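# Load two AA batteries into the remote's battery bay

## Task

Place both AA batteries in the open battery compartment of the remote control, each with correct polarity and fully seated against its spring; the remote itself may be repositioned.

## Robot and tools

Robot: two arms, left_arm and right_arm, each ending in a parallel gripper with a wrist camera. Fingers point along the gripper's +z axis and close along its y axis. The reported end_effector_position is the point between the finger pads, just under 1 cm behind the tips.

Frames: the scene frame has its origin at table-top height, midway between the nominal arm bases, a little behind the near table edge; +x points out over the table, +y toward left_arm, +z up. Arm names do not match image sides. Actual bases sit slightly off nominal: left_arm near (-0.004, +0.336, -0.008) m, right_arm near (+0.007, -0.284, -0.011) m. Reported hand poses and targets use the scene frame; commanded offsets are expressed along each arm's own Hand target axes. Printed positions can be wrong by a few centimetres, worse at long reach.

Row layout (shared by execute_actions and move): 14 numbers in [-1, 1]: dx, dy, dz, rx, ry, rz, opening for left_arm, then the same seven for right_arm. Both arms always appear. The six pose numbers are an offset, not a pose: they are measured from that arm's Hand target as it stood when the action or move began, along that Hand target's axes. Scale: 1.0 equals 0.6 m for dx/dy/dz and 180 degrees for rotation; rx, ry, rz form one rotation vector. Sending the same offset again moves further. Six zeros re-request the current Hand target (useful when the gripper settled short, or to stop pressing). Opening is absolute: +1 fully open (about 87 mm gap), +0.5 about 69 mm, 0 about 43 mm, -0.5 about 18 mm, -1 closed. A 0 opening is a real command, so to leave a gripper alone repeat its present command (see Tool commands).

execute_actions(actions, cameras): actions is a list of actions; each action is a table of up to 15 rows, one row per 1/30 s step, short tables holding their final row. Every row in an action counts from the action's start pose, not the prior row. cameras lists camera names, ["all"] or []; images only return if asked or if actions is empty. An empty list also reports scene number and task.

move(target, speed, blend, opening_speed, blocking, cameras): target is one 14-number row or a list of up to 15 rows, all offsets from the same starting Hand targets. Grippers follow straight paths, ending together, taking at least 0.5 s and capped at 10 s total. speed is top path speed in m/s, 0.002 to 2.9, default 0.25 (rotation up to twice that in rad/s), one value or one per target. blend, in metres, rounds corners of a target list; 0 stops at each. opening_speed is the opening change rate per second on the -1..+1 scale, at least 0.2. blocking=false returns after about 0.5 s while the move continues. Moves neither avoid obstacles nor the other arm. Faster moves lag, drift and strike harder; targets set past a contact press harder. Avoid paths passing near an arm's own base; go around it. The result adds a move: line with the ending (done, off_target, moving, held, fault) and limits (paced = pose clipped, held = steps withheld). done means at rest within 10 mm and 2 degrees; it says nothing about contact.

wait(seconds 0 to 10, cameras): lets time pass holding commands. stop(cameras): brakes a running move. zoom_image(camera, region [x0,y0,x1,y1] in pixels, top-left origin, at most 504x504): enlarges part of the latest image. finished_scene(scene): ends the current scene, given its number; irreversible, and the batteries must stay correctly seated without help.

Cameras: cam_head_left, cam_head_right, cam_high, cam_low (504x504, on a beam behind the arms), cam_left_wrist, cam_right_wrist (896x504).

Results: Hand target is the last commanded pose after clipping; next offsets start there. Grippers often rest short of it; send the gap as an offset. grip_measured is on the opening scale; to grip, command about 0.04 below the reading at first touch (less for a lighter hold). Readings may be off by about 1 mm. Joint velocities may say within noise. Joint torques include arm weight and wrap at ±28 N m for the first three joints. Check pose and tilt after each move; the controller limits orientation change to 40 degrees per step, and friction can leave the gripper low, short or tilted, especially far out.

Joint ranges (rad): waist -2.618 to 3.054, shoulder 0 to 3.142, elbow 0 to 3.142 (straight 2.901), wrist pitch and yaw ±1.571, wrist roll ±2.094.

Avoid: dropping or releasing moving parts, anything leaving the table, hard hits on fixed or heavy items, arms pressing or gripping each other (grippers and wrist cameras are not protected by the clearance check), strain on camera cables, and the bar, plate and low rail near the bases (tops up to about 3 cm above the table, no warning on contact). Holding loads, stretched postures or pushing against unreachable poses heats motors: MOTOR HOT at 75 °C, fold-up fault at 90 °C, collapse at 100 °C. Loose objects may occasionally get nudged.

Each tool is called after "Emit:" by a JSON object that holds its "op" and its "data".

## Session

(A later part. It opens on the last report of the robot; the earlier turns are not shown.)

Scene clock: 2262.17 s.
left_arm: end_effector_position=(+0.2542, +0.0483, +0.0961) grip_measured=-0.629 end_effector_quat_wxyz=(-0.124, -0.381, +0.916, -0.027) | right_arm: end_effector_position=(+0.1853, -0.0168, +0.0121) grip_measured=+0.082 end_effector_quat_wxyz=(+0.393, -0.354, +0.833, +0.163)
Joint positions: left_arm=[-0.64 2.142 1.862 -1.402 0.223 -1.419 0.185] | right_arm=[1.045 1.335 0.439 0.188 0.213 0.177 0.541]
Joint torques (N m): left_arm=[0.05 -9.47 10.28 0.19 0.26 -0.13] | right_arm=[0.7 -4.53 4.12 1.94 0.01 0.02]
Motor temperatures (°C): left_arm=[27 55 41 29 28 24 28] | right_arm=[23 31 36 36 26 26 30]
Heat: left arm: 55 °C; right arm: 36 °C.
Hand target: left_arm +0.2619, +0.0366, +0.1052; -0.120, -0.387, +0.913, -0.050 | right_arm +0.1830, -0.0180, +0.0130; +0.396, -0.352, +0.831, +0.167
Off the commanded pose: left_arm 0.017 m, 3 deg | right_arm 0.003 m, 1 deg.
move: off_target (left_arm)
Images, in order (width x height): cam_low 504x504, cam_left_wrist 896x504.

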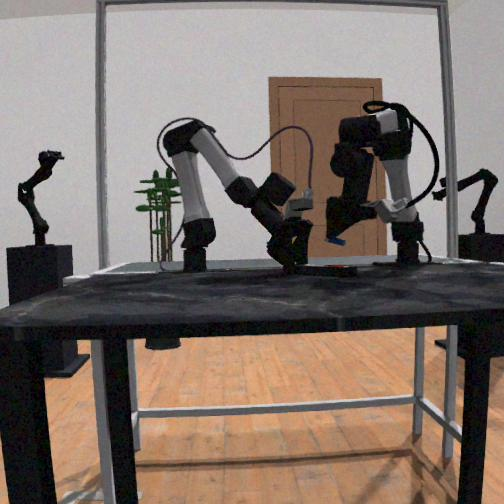

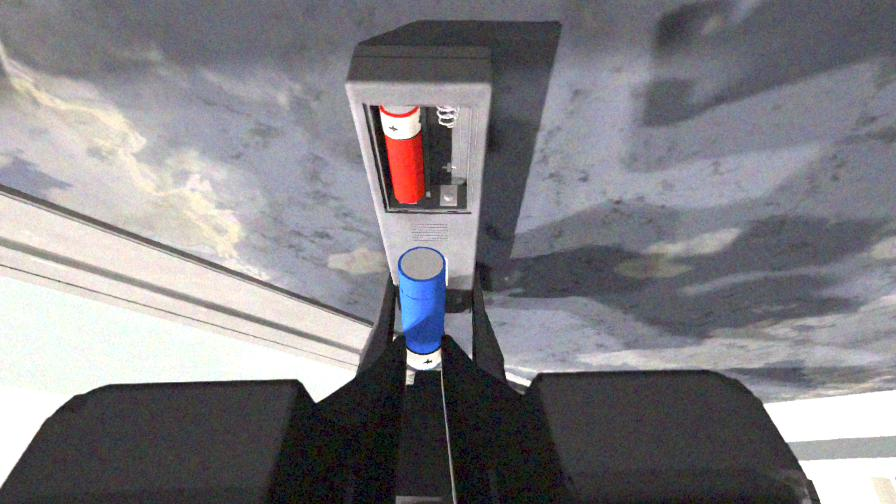

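Emit:
{"op": "move", "data": {"target": [-0.022, 0, 0.0757, 0, 0, 0, -0.69, 0, 0, 0, 0, 0, 0, 0.03], "speed": 0.08, "cameras": ["cam_left_wrist", "cam_low"]}}

Emit:
{"op": "zoom_image", "data": {"camera": "cam_left_wrist", "region": [350, 190, 550, 420]}}

Emit:
{"op": "zoom_image", "data": {"camera": "cam_low", "region": [270, 200, 370, 290]}}

Scene clock: 2273.57 s.
left_arm: end_effector_position=(+0.2604, +0.0428, +0.0582) grip_measured=-0.629 end_effector_quat_wxyz=(-0.116, -0.380, +0.917, -0.039) | right_arm: end_effector_position=(+0.1853, -0.0168, +0.0121) grip_measured=+0.082 end_effector_quat_wxyz=(+0.393, -0.354, +0.833, +0.163)
Joint positions: left_arm=[-0.64 2.161 1.742 -1.235 0.223 -1.419 0.185] | right_arm=[1.045 1.335 0.439 0.188 0.213 0.177 0.541]
Joint torques (N m): left_arm=[0.39 -9.81 5.79 0.33 0.26 -0.09] | right_arm=[0.7 -4.51 4.14 1.94 0 0.01]
Motor temperatures (°C): left_arm=[27 55 43 29 28 24 28] | right_arm=[23 31 36 36 26 26 30]
Heat: left arm: 55 °C; right arm: 36 °C.
Hand target: left_arm +0.2626, +0.0373, +0.0579; -0.120, -0.387, +0.913, -0.050 | right_arm +0.1830, -0.0180, +0.0130; +0.396, -0.352, +0.831, +0.167
Off the commanded pose: left_arm 0.006 m, 2 deg | right_arm 0.003 m, 1 deg.
move: done
Images, in order (width x height): cam_low 504x504, cam_left_wrist 896x504.

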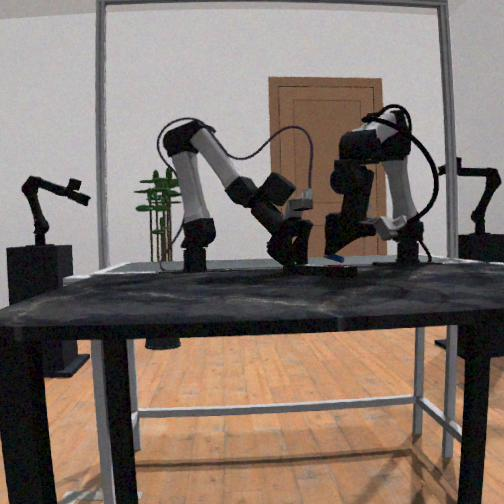

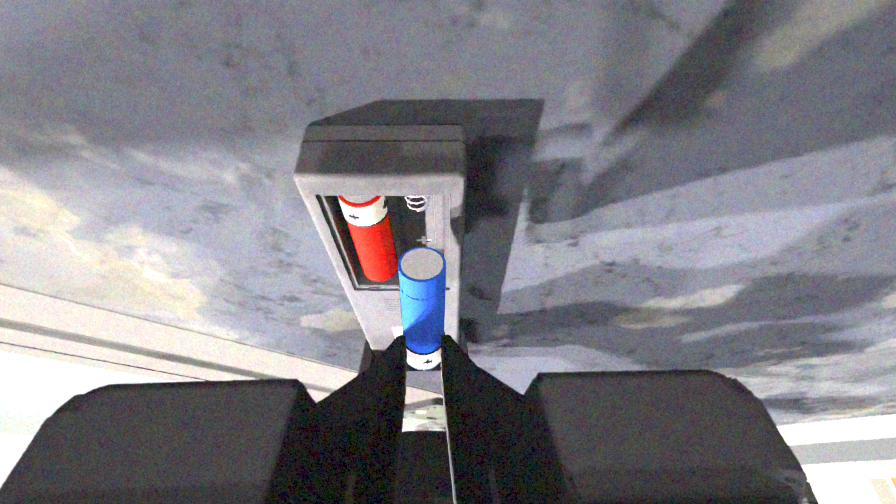

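Scaled by 2.191 from the camera's 896x504 image, which has a finer 1280x720 frame.

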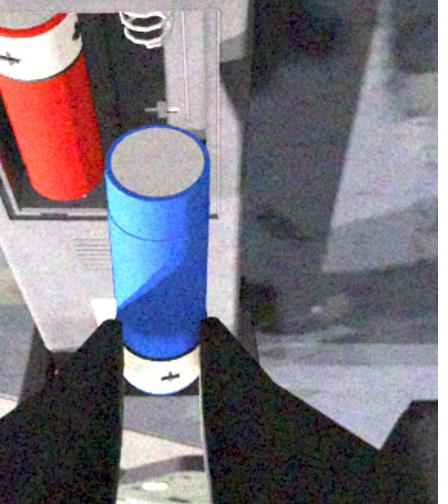

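Scaled by 5.040 from the camera's 504x504 image, which has a finer 720x720 frame.

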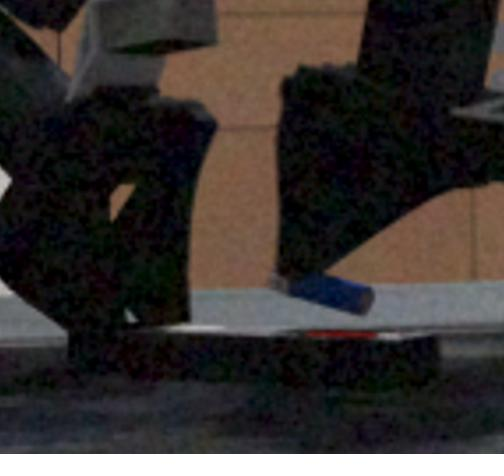

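Emit:
{"op": "move", "data": {"target": [-0.0078, -0.0012, 0.029, 0, 0, 0, -0.69, 0, 0, 0, 0, 0, 0, 0.03], "speed": 0.06, "cameras": ["cam_left_wrist", "cam_low"]}}

Emit:
{"op": "zoom_image", "data": {"camera": "cam_left_wrist", "region": [350, 190, 550, 420]}}

Emit:
{"op": "zoom_image", "data": {"camera": "cam_low", "region": [270, 200, 370, 290]}}

Scene clock: 2310.03 s.
left_arm: end_effector_position=(+0.2597, +0.0426, +0.0410) grip_measured=-0.629 end_effector_quat_wxyz=(-0.118, -0.380, +0.917, -0.038) | right_arm: end_effector_position=(+0.1853, -0.0168, +0.0121) grip_measured=+0.082 end_effector_quat_wxyz=(+0.393, -0.354, +0.833, +0.163)
Joint positions: left_arm=[-0.64 2.176 1.696 -1.178 0.224 -1.419 0.185] | right_arm=[1.045 1.335 0.439 0.188 0.213 0.177 0.541]
Joint torques (N m): left_arm=[0.42 -9.72 5.65 0.37 0.24 -0.09] | right_arm=[0.73 -4.53 4.14 1.94 0.01 0.01]
Heat: left arm: 54 °C; right arm: 36 °C.
Hand target: left_arm +0.2631, +0.0369, +0.0399; -0.120, -0.387, +0.913, -0.050 | right_arm +0.1830, -0.0180, +0.0130; +0.396, -0.352, +0.831, +0.167
Off the commanded pose: left_arm 0.007 m, 2 deg | right_arm 0.003 m, 1 deg.
move: done
Images, in order (width x height): cam_low 504x504, cam_left_wrist 896x504.

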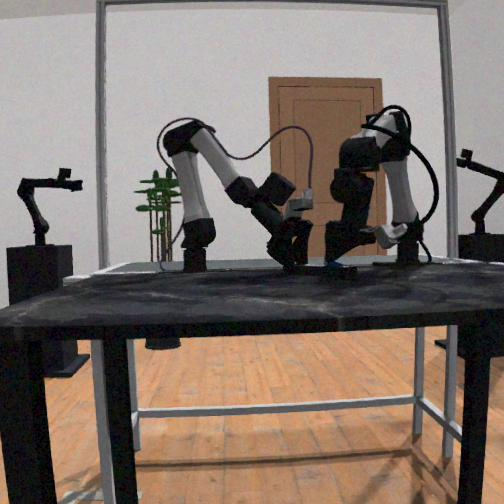

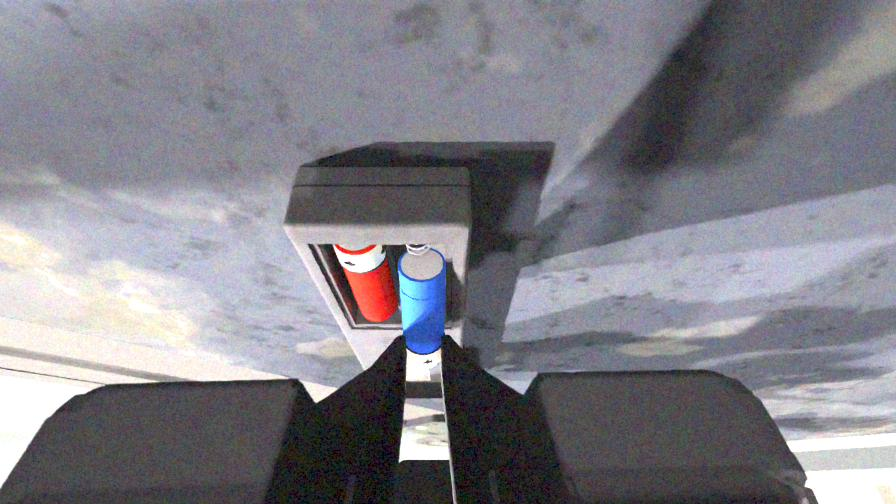

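Scaled by 2.191 from the camera's 896x504 image, which has a finer 1280x720 frame.

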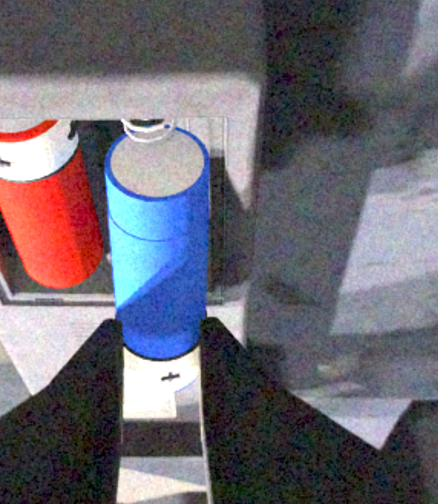

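Scaled by 5.040 from the camera's 504x504 image, which has a finer 720x720 frame.

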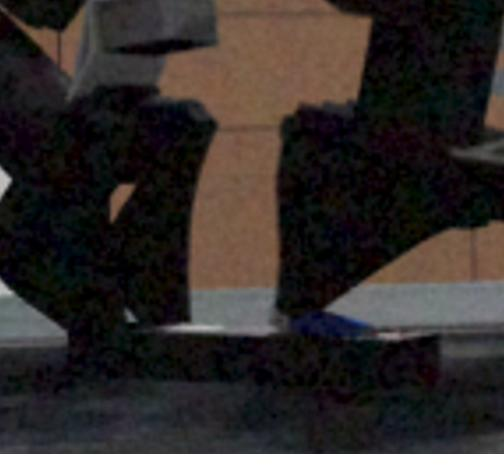

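Emit:
{"op": "move", "data": {"target": [-0.0019, 0.0013, 0.0072, 0, 0, -0.005, -0.69, 0, 0, 0, 0, 0, 0, 0.03], "speed": 0.05}}

Scene clock: 2331.97 s.
left_arm: end_effector_position=(+0.2589, +0.0429, +0.0383) grip_measured=-0.631 end_effector_quat_wxyz=(-0.124, -0.386, +0.913, -0.040) | right_arm: end_effector_position=(+0.1853, -0.0168, +0.0121) grip_measured=+0.082 end_effector_quat_wxyz=(+0.393, -0.354, +0.833, +0.163)
Joint positions: left_arm=[-0.636 2.176 1.681 -1.166 0.237 -1.426 0.184] | right_arm=[1.045 1.335 0.439 0.188 0.213 0.177 0.541]
Joint torques (N m): left_arm=[0.05 -9.84 5 0.43 0.11 -0.17] | right_arm=[0.7 -4.49 4.15 1.94 0.01 0.01]
Motor temperatures (°C): left_arm=[27 57 41 29 28 24 29] | right_arm=[23 31 36 36 26 26 30]
Heat: left arm: 57 °C; right arm: 36 °C.
Hand target: left_arm +0.2625, +0.0374, +0.0354; -0.121, -0.394, +0.910, -0.050 | right_arm +0.1830, -0.0180, +0.0130; +0.396, -0.352, +0.831, +0.167
Off the commanded pose: left_arm 0.007 m, 2 deg | right_arm 0.003 m, 1 deg.
move: done

Emit:
{"op": "move", "data": {"target": [-0.0142, 0, 0.0014, 0, 0, 0, -0.69, 0, 0, 0, 0, 0, 0, 0.03], "speed": 0.05, "cameras": ["cam_left_wrist", "cam_low"]}}

Emit:
{"op": "zoom_image", "data": {"camera": "cam_left_wrist", "region": [350, 190, 550, 420]}}

Emit:
{"op": "zoom_image", "data": {"camera": "cam_low", "region": [270, 200, 370, 290]}}

Scene clock: 2340.50 s.
left_arm: end_effector_position=(+0.2596, +0.0432, +0.0384) grip_measured=-0.631 end_effector_quat_wxyz=(-0.129, -0.388, +0.912, -0.043) | right_arm: end_effector_position=(+0.1853, -0.0168, +0.0121) grip_measured=+0.082 end_effector_quat_wxyz=(+0.393, -0.354, +0.833, +0.163)
Joint positions: left_arm=[-0.63 2.176 1.677 -1.163 0.247 -1.426 0.184] | right_arm=[1.045 1.335 0.439 0.188 0.213 0.177 0.541]
Joint torques (N m): left_arm=[0.58 -9.2 5.31 0.42 0.06 0.03] | right_arm=[0.68 -4.49 4.12 1.94 0.01 0.01]
Motor temperatures (°C): left_arm=[27 57 41 29 28 24 29] | right_arm=[23 31 36 36 26 26 30]
Heat: left arm: 57 °C; right arm: 36 °C.
Hand target: left_arm +0.2680, +0.0432, +0.0324; -0.121, -0.394, +0.910, -0.050 | right_arm +0.1830, -0.0180, +0.0130; +0.396, -0.352, +0.831, +0.167
Off the commanded pose: left_arm 0.010 m, 1 deg | right_arm 0.003 m, 1 deg.
move: done
Images, in order (width x height): cam_low 504x504, cam_left_wrist 896x504.

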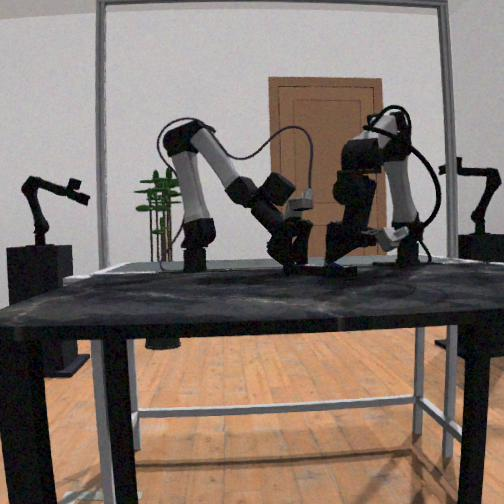

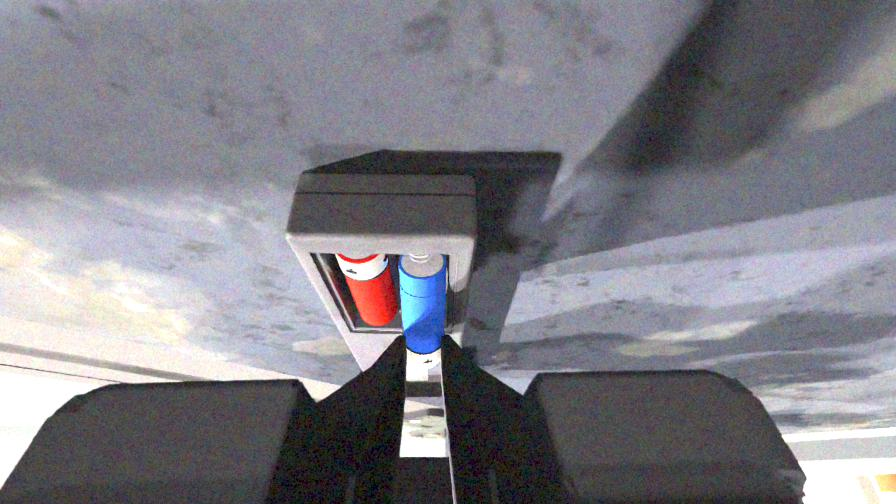

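Scaled by 2.191 from the camera's 896x504 image, which has a finer 1280x720 frame.

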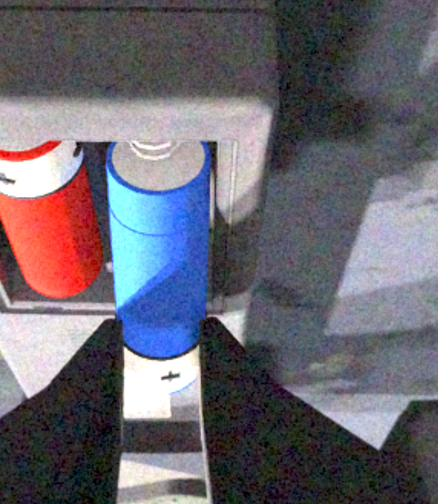

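Scaled by 5.040 from the camera's 504x504 image, which has a finer 720x720 frame.

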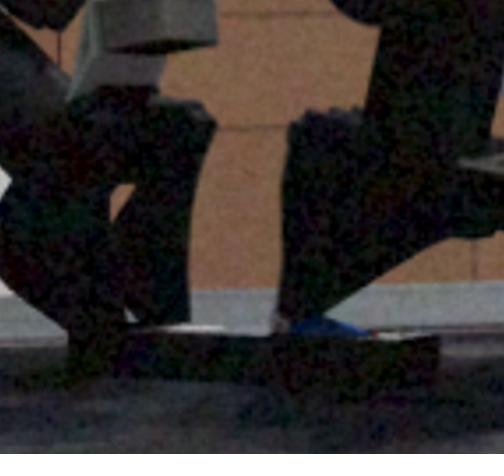

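Emit:
{"op": "move", "data": {"target": [-0.0122, 0, 0.0035, 0, 0, 0, -0.69, 0, 0, 0, 0, 0, 0, 0.03], "speed": 0.05}}

Scene clock: 2347.43 s.
left_arm: end_effector_position=(+0.2612, +0.0442, +0.0380) grip_measured=-0.631 end_effector_quat_wxyz=(-0.136, -0.390, +0.909, -0.046) | right_arm: end_effector_position=(+0.1853, -0.0168, +0.0121) grip_measured=+0.082 end_effector_quat_wxyz=(+0.393, -0.354, +0.833, +0.163)
Joint positions: left_arm=[-0.619 2.181 1.677 -1.161 0.263 -1.42 0.184] | right_arm=[1.045 1.335 0.439 0.188 0.213 0.177 0.541]
Joint torques (N m): left_arm=[0.95 -9.01 5.11 0.46 -0.14 0.14] | right_arm=[0.7 -4.53 4.14 1.94 0.01 0.02]
Motor temperatures (°C): left_arm=[27 57 40 29 28 24 29] | right_arm=[23 31 36 36 26 26 30]
Heat: left arm: 57 °C; right arm: 36 °C.
Hand target: left_arm +0.2724, +0.0480, +0.0285; -0.121, -0.394, +0.910, -0.050 | right_arm +0.1830, -0.0180, +0.0130; +0.396, -0.352, +0.831, +0.167
Off the commanded pose: left_arm 0.015 m, 2 deg | right_arm 0.003 m, 1 deg.
move: off_target (left_arm)

Emit:
{"op": "wait", "data": {"seconds": 0.1, "cameras": ["cam_left_wrist", "cam_low", "cam_high"]}}

Emit:
{"op": "zoom_image", "data": {"camera": "cam_left_wrist", "region": [370, 220, 490, 360]}}

Emit:
{"op": "zoom_image", "data": {"camera": "cam_low", "region": [300, 240, 370, 290]}}

Scene clock: 2359.80 s.
left_arm: end_effector_position=(+0.2612, +0.0442, +0.0380) grip_measured=-0.631 end_effector_quat_wxyz=(-0.136, -0.390, +0.909, -0.046) | right_arm: end_effector_position=(+0.1853, -0.0168, +0.0121) grip_measured=+0.082 end_effector_quat_wxyz=(+0.393, -0.354, +0.833, +0.163)
Joint positions: left_arm=[-0.619 2.181 1.677 -1.161 0.263 -1.42 0.184] | right_arm=[1.045 1.335 0.439 0.188 0.213 0.177 0.541]
Joint torques (N m): left_arm=[0.99 -8.98 5.09 0.46 -0.12 0.13] | right_arm=[0.7 -4.52 4.14 1.94 0.01 0.01]
Motor temperatures (°C): left_arm=[27 57 40 29 28 24 29] | right_arm=[23 31 36 36 26 26 30]
Heat: left arm: 57 °C; right arm: 36 °C.
Hand target: left_arm +0.2724, +0.0480, +0.0285; -0.121, -0.394, +0.910, -0.050 | right_arm +0.1830, -0.0180, +0.0130; +0.396, -0.352, +0.831, +0.167
Tool commands: left_gripper/opening=-0.69 right_gripper/opening=+0.03
Off the commanded pose: left_arm 0.015 m, 2 deg | right_arm 0.003 m, 1 deg.
wait: 0.10 s; at rest from the start
Images, in order (width x height): cam_high 504x504, cam_low 504x504, cam_left_wrist 896x504.

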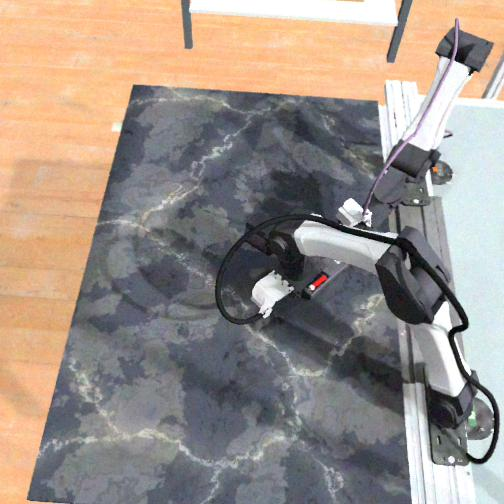

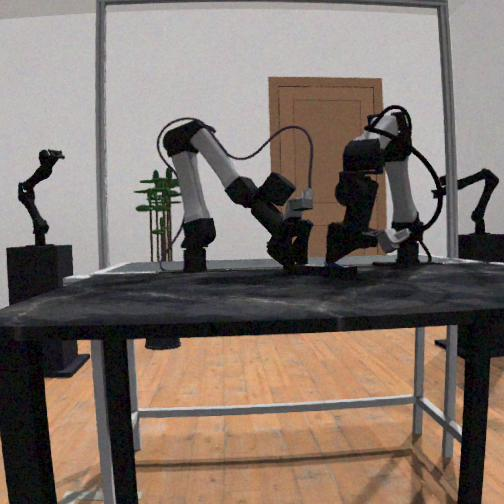

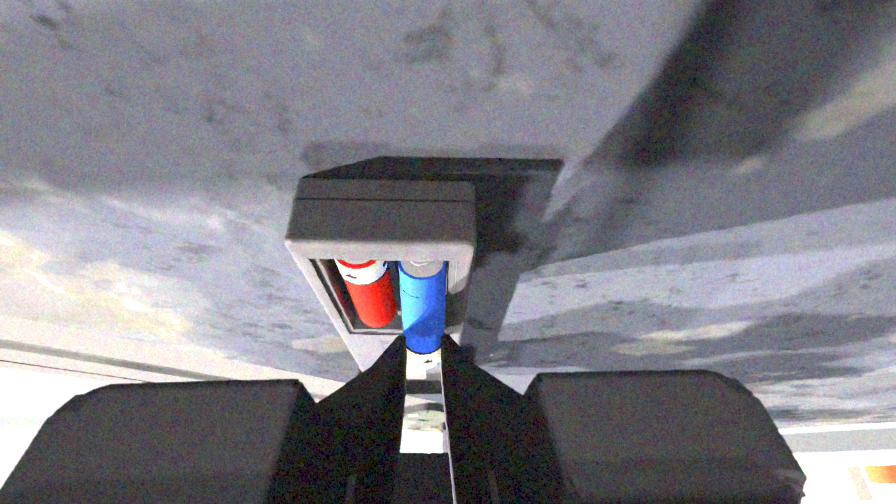

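Scaled by 3.600 from the camera's 896x504 image, which has a finer 1280x720 frame.

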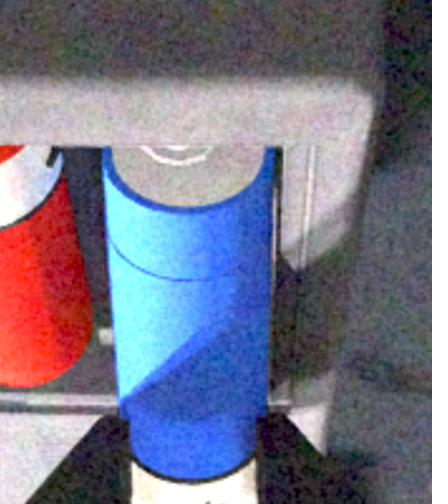

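Scaled by 7.200 from the camera's 504x504 image, which has a finer 720x720 frame.

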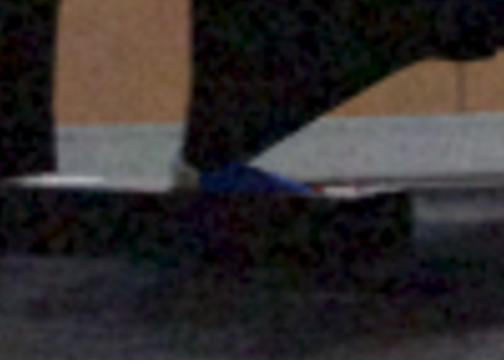

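Emit:
{"op": "move", "data": {"target": [-0.0078, 0.0049, 0.0031, 0, 0, 0, -0.69, 0, 0, 0, 0, 0, 0, 0.03], "speed": 0.05, "cameras": ["cam_left_wrist"]}}

Emit:
{"op": "zoom_image", "data": {"camera": "cam_left_wrist", "region": [370, 220, 490, 360]}}

Scene clock: 2370.67 s.
left_arm: end_effector_position=(+0.2610, +0.0447, +0.0368) grip_measured=-0.631 end_effector_quat_wxyz=(-0.146, -0.391, +0.907, -0.054) | right_arm: end_effector_position=(+0.1853, -0.0168, +0.0121) grip_measured=+0.082 end_effector_quat_wxyz=(+0.393, -0.354, +0.833, +0.163)
Joint positions: left_arm=[-0.608 2.181 1.664 -1.149 0.287 -1.411 0.184] | right_arm=[1.045 1.335 0.439 0.188 0.213 0.177 0.541]
Joint torques (N m): left_arm=[0.98 -9.35 4.59 0.45 -0.39 0.14] | right_arm=[0.69 -4.53 4.16 1.94 0.01 0.01]
Motor temperatures (°C): left_arm=[27 57 40 29 28 24 29] | right_arm=[23 31 36 36 26 26 30]
Heat: left arm: 57 °C; right arm: 36 °C.
Hand target: left_arm +0.2730, +0.0530, +0.0255; -0.121, -0.394, +0.910, -0.050 | right_arm +0.1830, -0.0180, +0.0130; +0.396, -0.352, +0.831, +0.167
Off the commanded pose: left_arm 0.018 m, 3 deg | right_arm 0.003 m, 1 deg.
move: off_target (left_arm)
Images, in order (width x height): cam_left_wrist 896x504.

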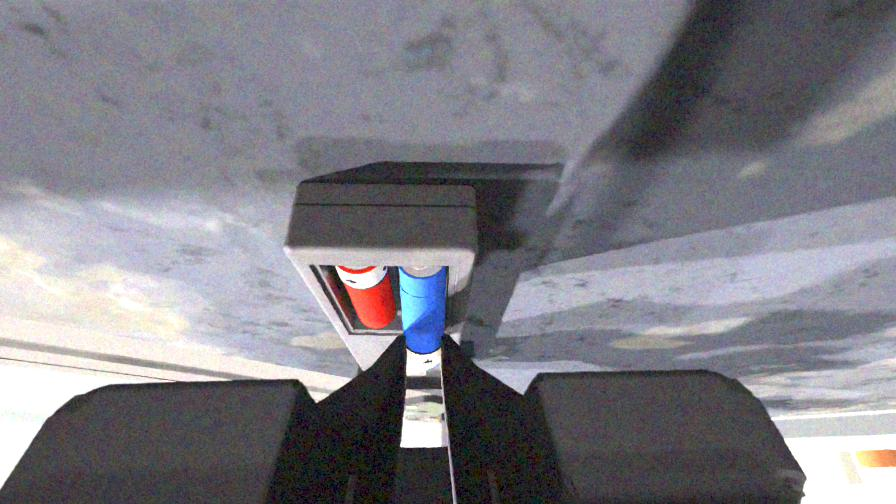

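Scaled by 3.600 from the camera's 896x504 image, which has a finer 1280x720 frame.

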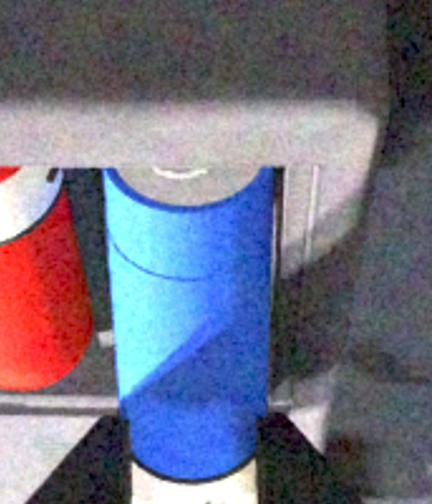

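Emit:
{"op": "move", "data": {"target": [-0.0109, 0, 0.0022, 0, -0.0222, 0, -0.69, 0, 0, 0, 0, 0, 0, 0.03], "speed": 0.05, "cameras": ["cam_left_wrist", "cam_low"]}}

Emit:
{"op": "zoom_image", "data": {"camera": "cam_left_wrist", "region": [370, 220, 490, 360]}}

Emit:
{"op": "zoom_image", "data": {"camera": "cam_low", "region": [300, 240, 370, 290]}}

Scene clock: 2383.37 s.
left_arm: end_effector_position=(+0.2609, +0.0449, +0.0364) grip_measured=-0.631 end_effector_quat_wxyz=(-0.144, -0.390, +0.908, -0.052) | right_arm: end_effector_position=(+0.1853, -0.0168, +0.0121) grip_measured=+0.082 end_effector_quat_wxyz=(+0.393, -0.354, +0.833, +0.163)
Joint positions: left_arm=[-0.61 2.181 1.664 -1.149 0.283 -1.411 0.184] | right_arm=[1.045 1.335 0.439 0.188 0.213 0.177 0.541]
Joint torques (N m): left_arm=[0.18 -10.04 4.63 0.49 -1.1 0.02] | right_arm=[0.65 -4.51 4.15 1.94 0.01 0]
Motor temperatures (°C): left_arm=[27 57 40 29 28 24 29] | right_arm=[23 31 36 36 26 26 30]
Heat: left arm: 57 °C; right arm: 36 °C.
Hand target: left_arm +0.2771, +0.0574, +0.0225; -0.089, -0.396, +0.913, -0.036 | right_arm +0.1830, -0.0180, +0.0130; +0.396, -0.352, +0.831, +0.167
Off the commanded pose: left_arm 0.025 m, 7 deg | right_arm 0.003 m, 1 deg.
move: off_target (left_arm)
Images, in order (width x height): cam_low 504x504, cam_left_wrist 896x504.

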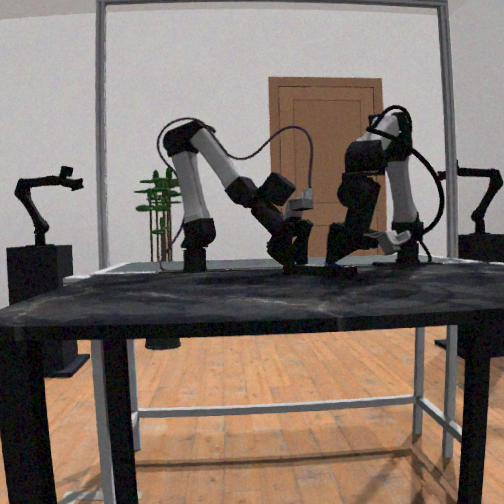

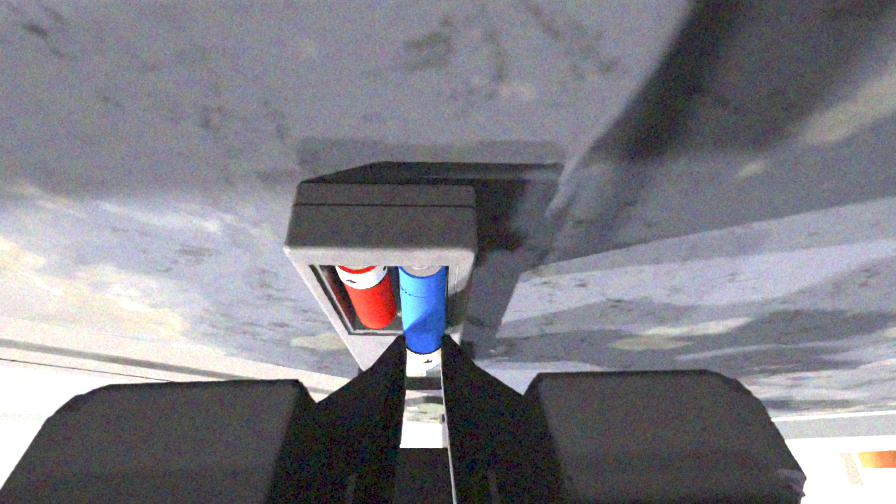

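Scaled by 3.600 from the camera's 896x504 image, which has a finer 1280x720 frame.

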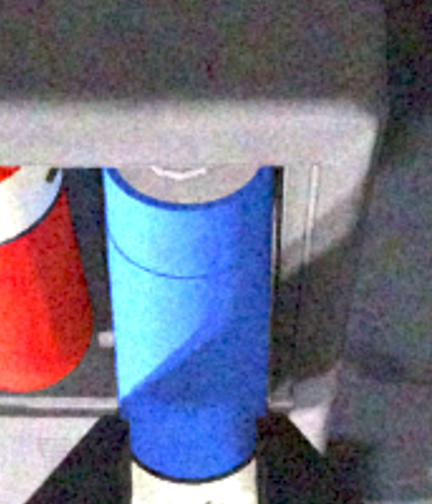

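Scaled by 7.200 from the camera's 504x504 image, which has a finer 720x720 frame.

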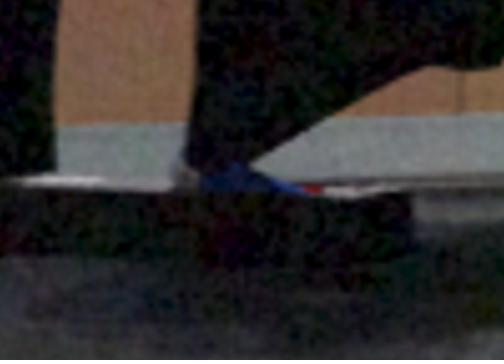

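Emit:
{"op": "move", "data": {"target": [-0.0136, 0, 0, 0, 0, 0, -0.69, 0, 0, 0, 0, 0, 0, 0.03], "speed": 0.05}}

Scene clock: 2396.60 s.
left_arm: end_effector_position=(+0.2617, +0.0458, +0.0364) grip_measured=-0.631 end_effector_quat_wxyz=(-0.144, -0.390, +0.908, -0.053) | right_arm: end_effector_position=(+0.1850, -0.0166, +0.0121) grip_measured=+0.082 end_effector_quat_wxyz=(+0.393, -0.354, +0.833, +0.163)
Joint positions: left_arm=[-0.607 2.181 1.664 -1.149 0.283 -1.408 0.184] | right_arm=[1.045 1.335 0.439 0.188 0.211 0.177 0.541]
Joint torques (N m): left_arm=[1.51 -9.54 5.08 0.46 -1.11 0.14] | right_arm=[0.7 -4.52 4.11 1.94 0.01 0.02]
Motor temperatures (°C): left_arm=[27 58 40 29 29 24 29] | right_arm=[23 31 36 36 26 26 30]
Heat: left arm: 58 °C; right arm: 36 °C.
Hand target: left_arm +0.2826, +0.0632, +0.0210; -0.089, -0.396, +0.913, -0.036 | right_arm +0.1830, -0.0180, +0.0130; +0.396, -0.352, +0.831, +0.167
Off the commanded pose: left_arm 0.031 m, 7 deg | right_arm 0.003 m, 1 deg.
move: off_target (left_arm)

Emit:
{"op": "move", "data": {"target": [-0.0136, 0, 0, 0, 0, 0, -0.69, 0, 0, 0, 0, 0, 0, 0.03], "speed": 0.05, "cameras": ["cam_left_wrist", "cam_low"]}}

Emit:
{"op": "zoom_image", "data": {"camera": "cam_left_wrist", "region": [370, 220, 490, 360]}}

Emit:
{"op": "zoom_image", "data": {"camera": "cam_low", "region": [300, 240, 370, 290]}}

Scene clock: 2401.17 s.
left_arm: end_effector_position=(+0.2631, +0.0484, +0.0361) grip_measured=-0.633 end_effector_quat_wxyz=(-0.142, -0.383, +0.911, -0.054) | right_arm: end_effector_position=(+0.1858, -0.0161, +0.0128) grip_measured=+0.082 end_effector_quat_wxyz=(+0.394, -0.353, +0.832, +0.165)
Joint positions: left_arm=[-0.601 2.181 1.664 -1.149 0.28 -1.386 0.184] | right_arm=[1.042 1.335 0.439 0.193 0.208 0.177 0.541]
Joint torques (N m): left_arm=[2.35 -9.05 5.46 0.44 -1.1 0.14] | right_arm=[0.72 -4.49 4.12 1.9 0.01 0.01]
Motor temperatures (°C): left_arm=[27 58 40 29 29 24 29] | right_arm=[23 31 36 36 26 26 30]
Heat: left arm: 58 °C; right arm: 36 °C.
Hand target: left_arm +0.2881, +0.0690, +0.0194; -0.089, -0.396, +0.913, -0.036 | right_arm +0.1830, -0.0180, +0.0130; +0.396, -0.352, +0.831, +0.167
Off the commanded pose: left_arm 0.036 m, 7 deg | right_arm 0.003 m, 0 deg.
move: off_target (left_arm)
Images, in order (width x height): cam_low 504x504, cam_left_wrist 896x504.

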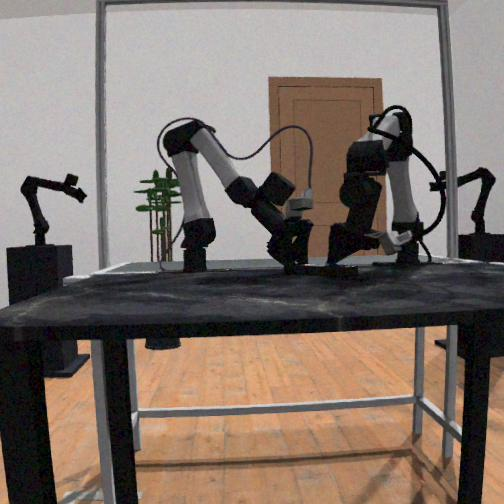

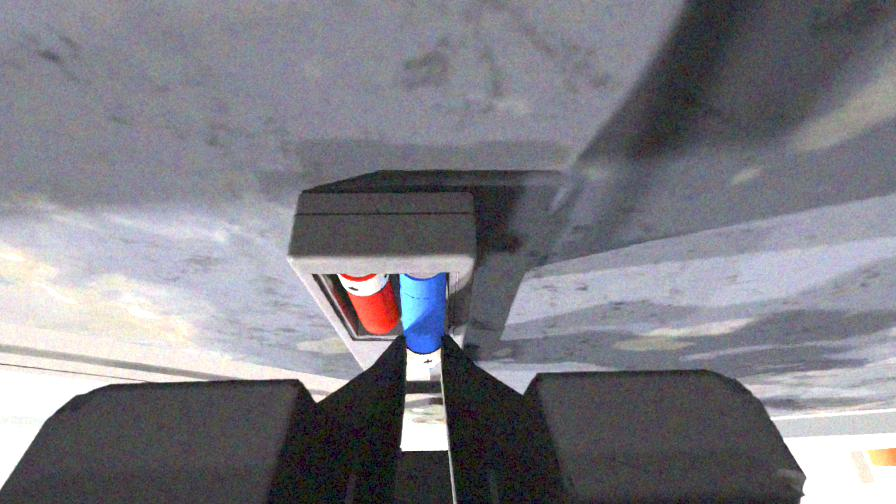

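Scaled by 3.600 from the camera's 896x504 image, which has a finer 1280x720 frame.

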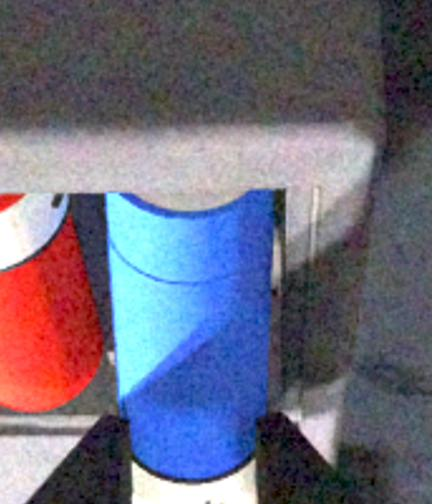

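Scaled by 7.200 from the camera's 504x504 image, which has a finer 720x720 frame.

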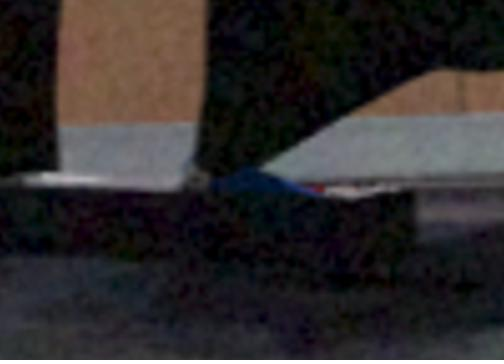

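Emit:
{"op": "move", "data": {"target": [-0.0136, -0.0017, 0, 0, -0.0111, 0, -0.69, 0, 0, 0, 0, 0, 0, 0.03], "speed": 0.05, "cameras": ["cam_left_wrist"]}}

Emit:
{"op": "zoom_image", "data": {"camera": "cam_left_wrist", "region": [370, 220, 490, 360]}}

Scene clock: 2411.10 s.
left_arm: end_effector_position=(+0.2734, +0.0590, +0.0328) grip_measured=-0.689 end_effector_quat_wxyz=(-0.126, -0.392, +0.910, -0.048) | right_arm: end_effector_position=(+0.1857, -0.0163, +0.0125) grip_measured=+0.082 end_effector_quat_wxyz=(+0.394, -0.353, +0.832, +0.165)
Joint positions: left_arm=[-0.577 2.181 1.664 -1.144 0.244 -1.383 0.155] | right_arm=[1.042 1.335 0.438 0.195 0.208 0.177 0.541]
Joint torques (N m): left_arm=[1.14 -8.76 6.34 0.44 -1.11 0.15] | right_arm=[0.72 -4.51 4.34 1.88 0.01 0.02]
Motor temperatures (°C): left_arm=[27 58 40 29 29 24 29] | right_arm=[23 31 36 35 26 26 30]
Heat: left arm: 58 °C; right arm: 36 °C.
Hand target: left_arm +0.2943, +0.0742, +0.0179; -0.073, -0.396, +0.915, -0.029 | right_arm +0.1830, -0.0180, +0.0130; +0.396, -0.352, +0.831, +0.167
Off the commanded pose: left_arm 0.030 m, 7 deg | right_arm 0.003 m, 0 deg.
move: off_target (left_arm)
Images, in order (width x height): cam_left_wrist 896x504.

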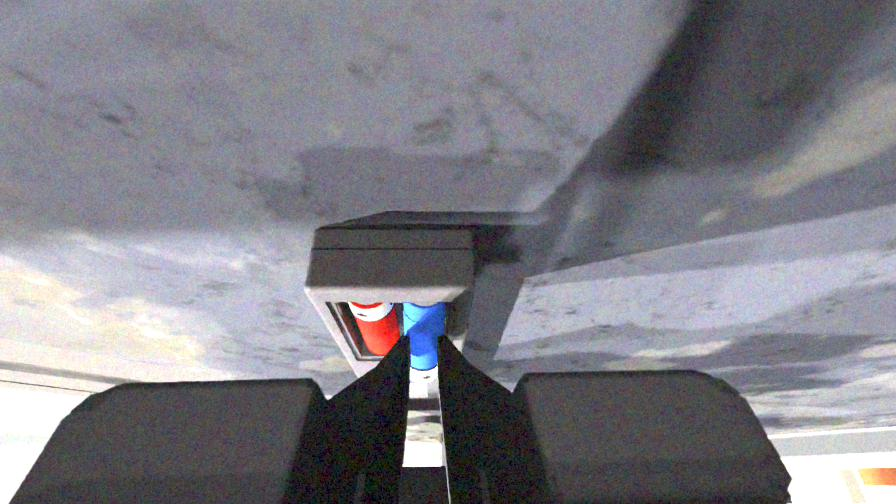

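Scaled by 3.600 from the camera's 896x504 image, which has a finer 1280x720 frame.

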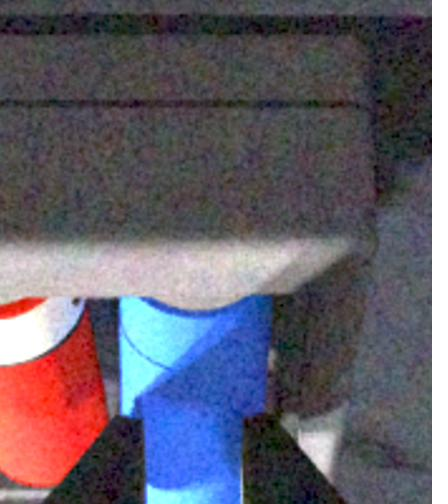

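Emit:
{"op": "wait", "data": {"seconds": 0.1, "cameras": ["cam_low", "cam_right_wrist"]}}

Emit:
{"op": "zoom_image", "data": {"camera": "cam_low", "region": [300, 240, 370, 290]}}

Emit:
{"op": "zoom_image", "data": {"camera": "cam_right_wrist", "region": [300, 0, 600, 260]}}

Scene clock: 2417.00 s.
left_arm: end_effector_position=(+0.2734, +0.0590, +0.0328) grip_measured=-0.689 end_effector_quat_wxyz=(-0.126, -0.392, +0.910, -0.048) | right_arm: end_effector_position=(+0.1857, -0.0163, +0.0125) grip_measured=+0.082 end_effector_quat_wxyz=(+0.394, -0.353, +0.832, +0.165)
Joint positions: left_arm=[-0.577 2.181 1.664 -1.144 0.244 -1.383 0.155] | right_arm=[1.042 1.335 0.438 0.195 0.208 0.177 0.541]
Joint torques (N m): left_arm=[1.13 -8.77 6.35 0.44 -1.1 0.14] | right_arm=[0.72 -4.53 4.33 1.89 0.01 0.01]
Motor temperatures (°C): left_arm=[27 57 40 29 29 24 29] | right_arm=[23 31 36 35 26 26 30]
Heat: left arm: 57 °C; right arm: 36 °C.
Hand target: left_arm +0.2943, +0.0742, +0.0179; -0.073, -0.396, +0.915, -0.029 | right_arm +0.1830, -0.0180, +0.0130; +0.396, -0.352, +0.831, +0.167
Tool commands: left_gripper/opening=-0.69 right_gripper/opening=+0.03
Off the commanded pose: left_arm 0.030 m, 7 deg | right_arm 0.003 m, 0 deg.
wait: 0.10 s; at rest from the start
Images, in order (width x height): cam_low 504x504, cam_right_wrist 896x504.

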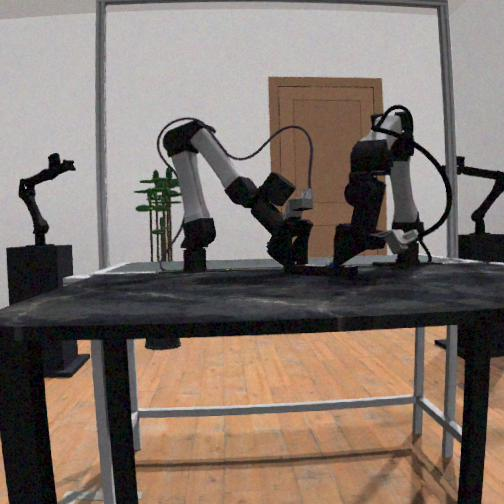

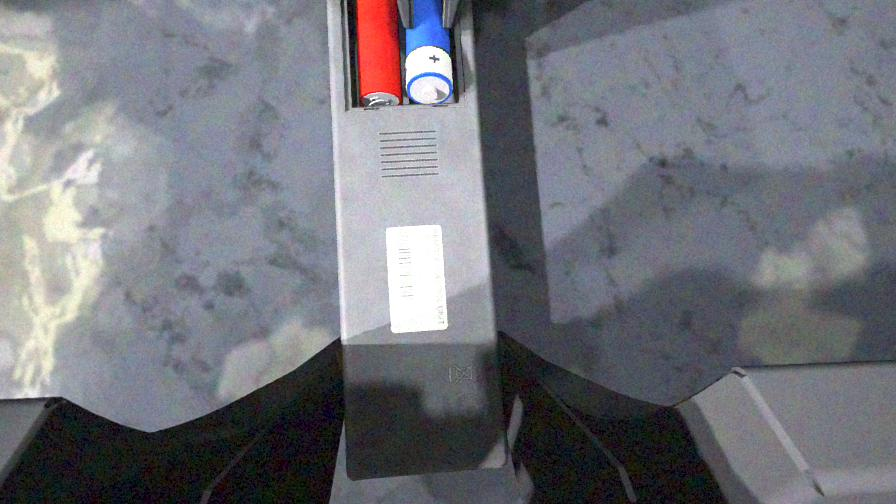

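Scaled by 7.200 from the camera's 504x504 image, which has a finer 720x720 frame.

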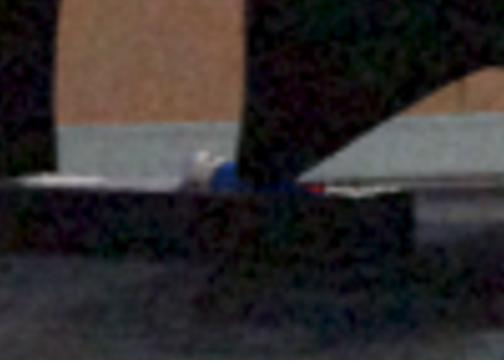

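Scaled by 1.680 from the camera's 896x504 image, which has a finer 1280x720 frame.

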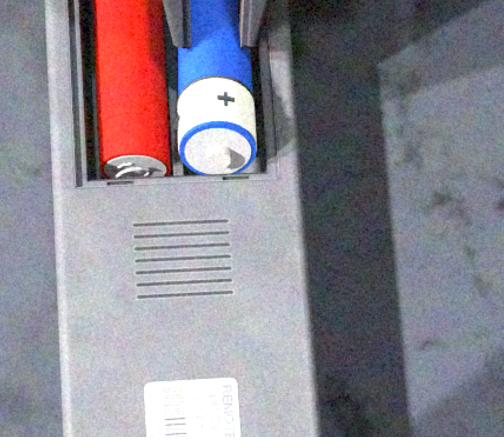

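Emit:
{"op": "move", "data": {"target": [0.0355, 0.0005, -0.0113, 0, 0.0333, 0, -0.69, 0, 0, 0, 0, 0, 0, 0.03], "speed": 0.06, "cameras": ["cam_right_wrist"]}}

Emit:
{"op": "zoom_image", "data": {"camera": "cam_right_wrist", "region": [300, 0, 600, 200]}}

Scene clock: 2492.60 s.
left_arm: end_effector_position=(+0.2726, +0.0577, +0.0335) grip_measured=-0.689 end_effector_quat_wxyz=(-0.130, -0.392, +0.909, -0.051) | right_arm: end_effector_position=(+0.1857, -0.0163, +0.0125) grip_measured=+0.082 end_effector_quat_wxyz=(+0.394, -0.353, +0.832, +0.165)
Joint positions: left_arm=[-0.577 2.181 1.664 -1.144 0.254 -1.382 0.155] | right_arm=[1.042 1.335 0.438 0.195 0.208 0.177 0.541]
Joint torques (N m): left_arm=[0.46 -8.65 6.86 0.24 -0.06 0.11] | right_arm=[0.72 -4.52 4.31 1.89 0.01 0.02]
Motor temperatures (°C): left_arm=[27 56 41 29 30 24 28] | right_arm=[23 31 36 35 26 26 30]
Heat: left arm: 56 °C; right arm: 36 °C.
Hand target: left_arm +0.2804, +0.0598, +0.0279; -0.121, -0.394, +0.910, -0.050 | right_arm +0.1830, -0.0180, +0.0130; +0.396, -0.352, +0.831, +0.167
Off the commanded pose: left_arm 0.010 m, 1 deg | right_arm 0.003 m, 0 deg.
move: done
Images, in order (width x height): cam_right_wrist 896x504.

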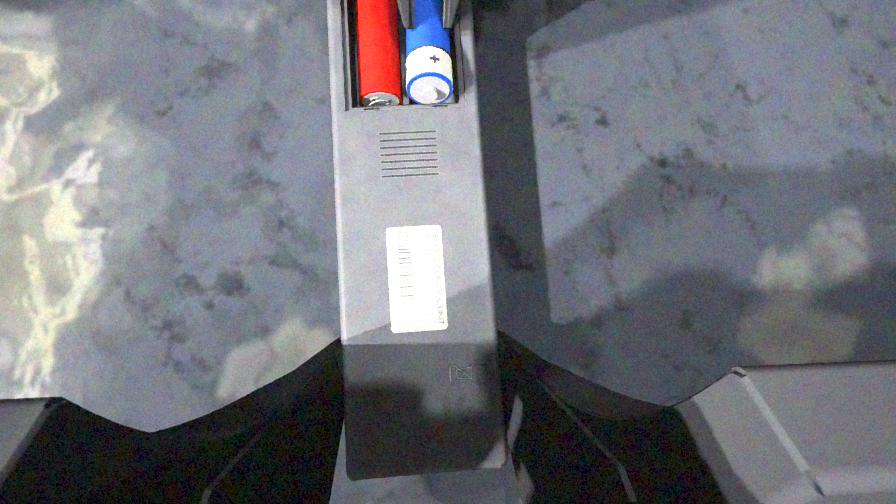

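Scaled by 1.680 from the camera's 896x504 image, which has a finer 1280x720 frame.

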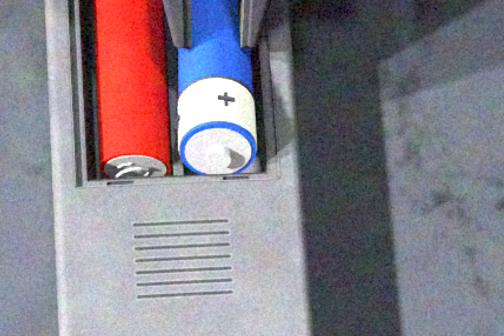

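Emit:
{"op": "move", "data": {"target": [0, 0, 0, 0, 0, 0, -0.45, 0, 0, 0, 0, 0, 0, 0.03], "speed": 0.05, "opening_speed": 0.3, "cameras": ["cam_right_wrist", "cam_low"]}}

Emit:
{"op": "zoom_image", "data": {"camera": "cam_right_wrist", "region": [300, 0, 600, 200]}}

Emit:
{"op": "zoom_image", "data": {"camera": "cam_low", "region": [300, 240, 370, 290]}}

Scene clock: 2512.23 s.
left_arm: end_effector_position=(+0.2727, +0.0604, +0.0320) grip_measured=-0.450 end_effector_quat_wxyz=(-0.133, -0.394, +0.908, -0.047) | right_arm: end_effector_position=(+0.1859, -0.0165, +0.0125) grip_measured=+0.082 end_effector_quat_wxyz=(+0.394, -0.353, +0.832, +0.165)
Joint positions: left_arm=[-0.571 2.185 1.664 -1.15 0.254 -1.38 0.275] | right_arm=[1.042 1.335 0.438 0.195 0.21 0.177 0.541]
Joint torques (N m): left_arm=[0.44 -9.03 6.84 0.28 -0.06 0.1] | right_arm=[0.7 -4.51 4.3 1.88 0.01 0.01]
Motor temperatures (°C): left_arm=[27 55 41 29 30 24 28] | right_arm=[23 31 36 35 26 26 30]
Heat: left arm: 55 °C; right arm: 36 °C.
Hand target: left_arm +0.2804, +0.0598, +0.0279; -0.121, -0.394, +0.910, -0.050 | right_arm +0.1830, -0.0180, +0.0130; +0.396, -0.352, +0.831, +0.167
Off the commanded pose: left_arm 0.009 m, 1 deg | right_arm 0.003 m, 0 deg.
move: done
Images, in order (width x height): cam_low 504x504, cam_right_wrist 896x504.

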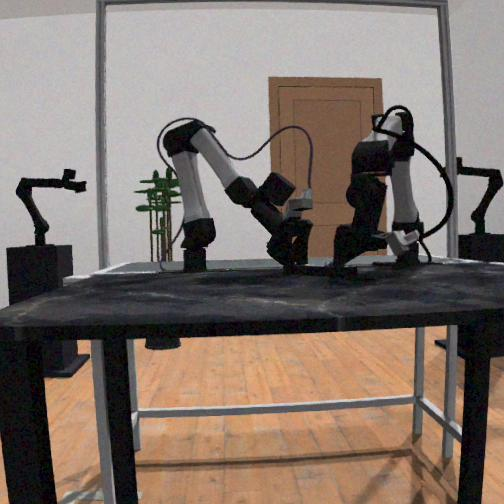

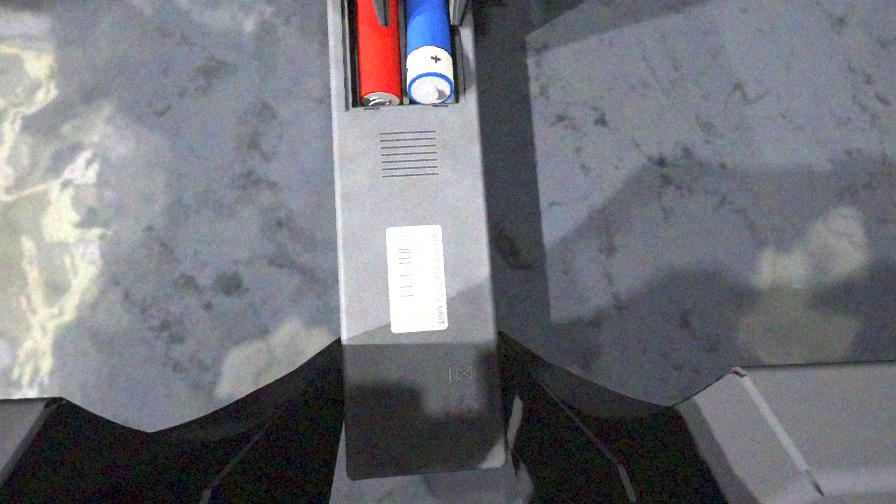

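Scaled by 1.680 from the camera's 896x504 image, which has a finer 1280x720 frame.

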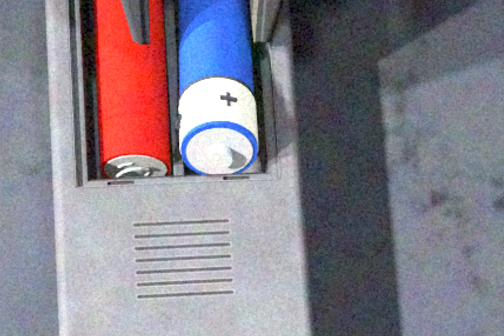

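Scaled by 7.200 from the camera's 504x504 image, which has a finer 720x720 frame.

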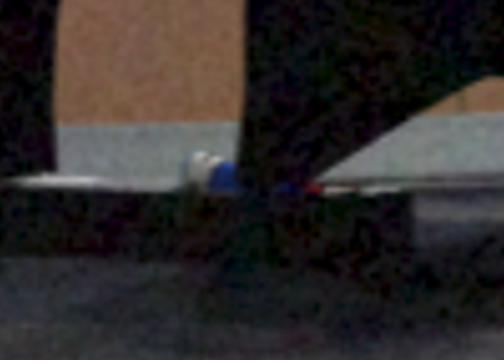

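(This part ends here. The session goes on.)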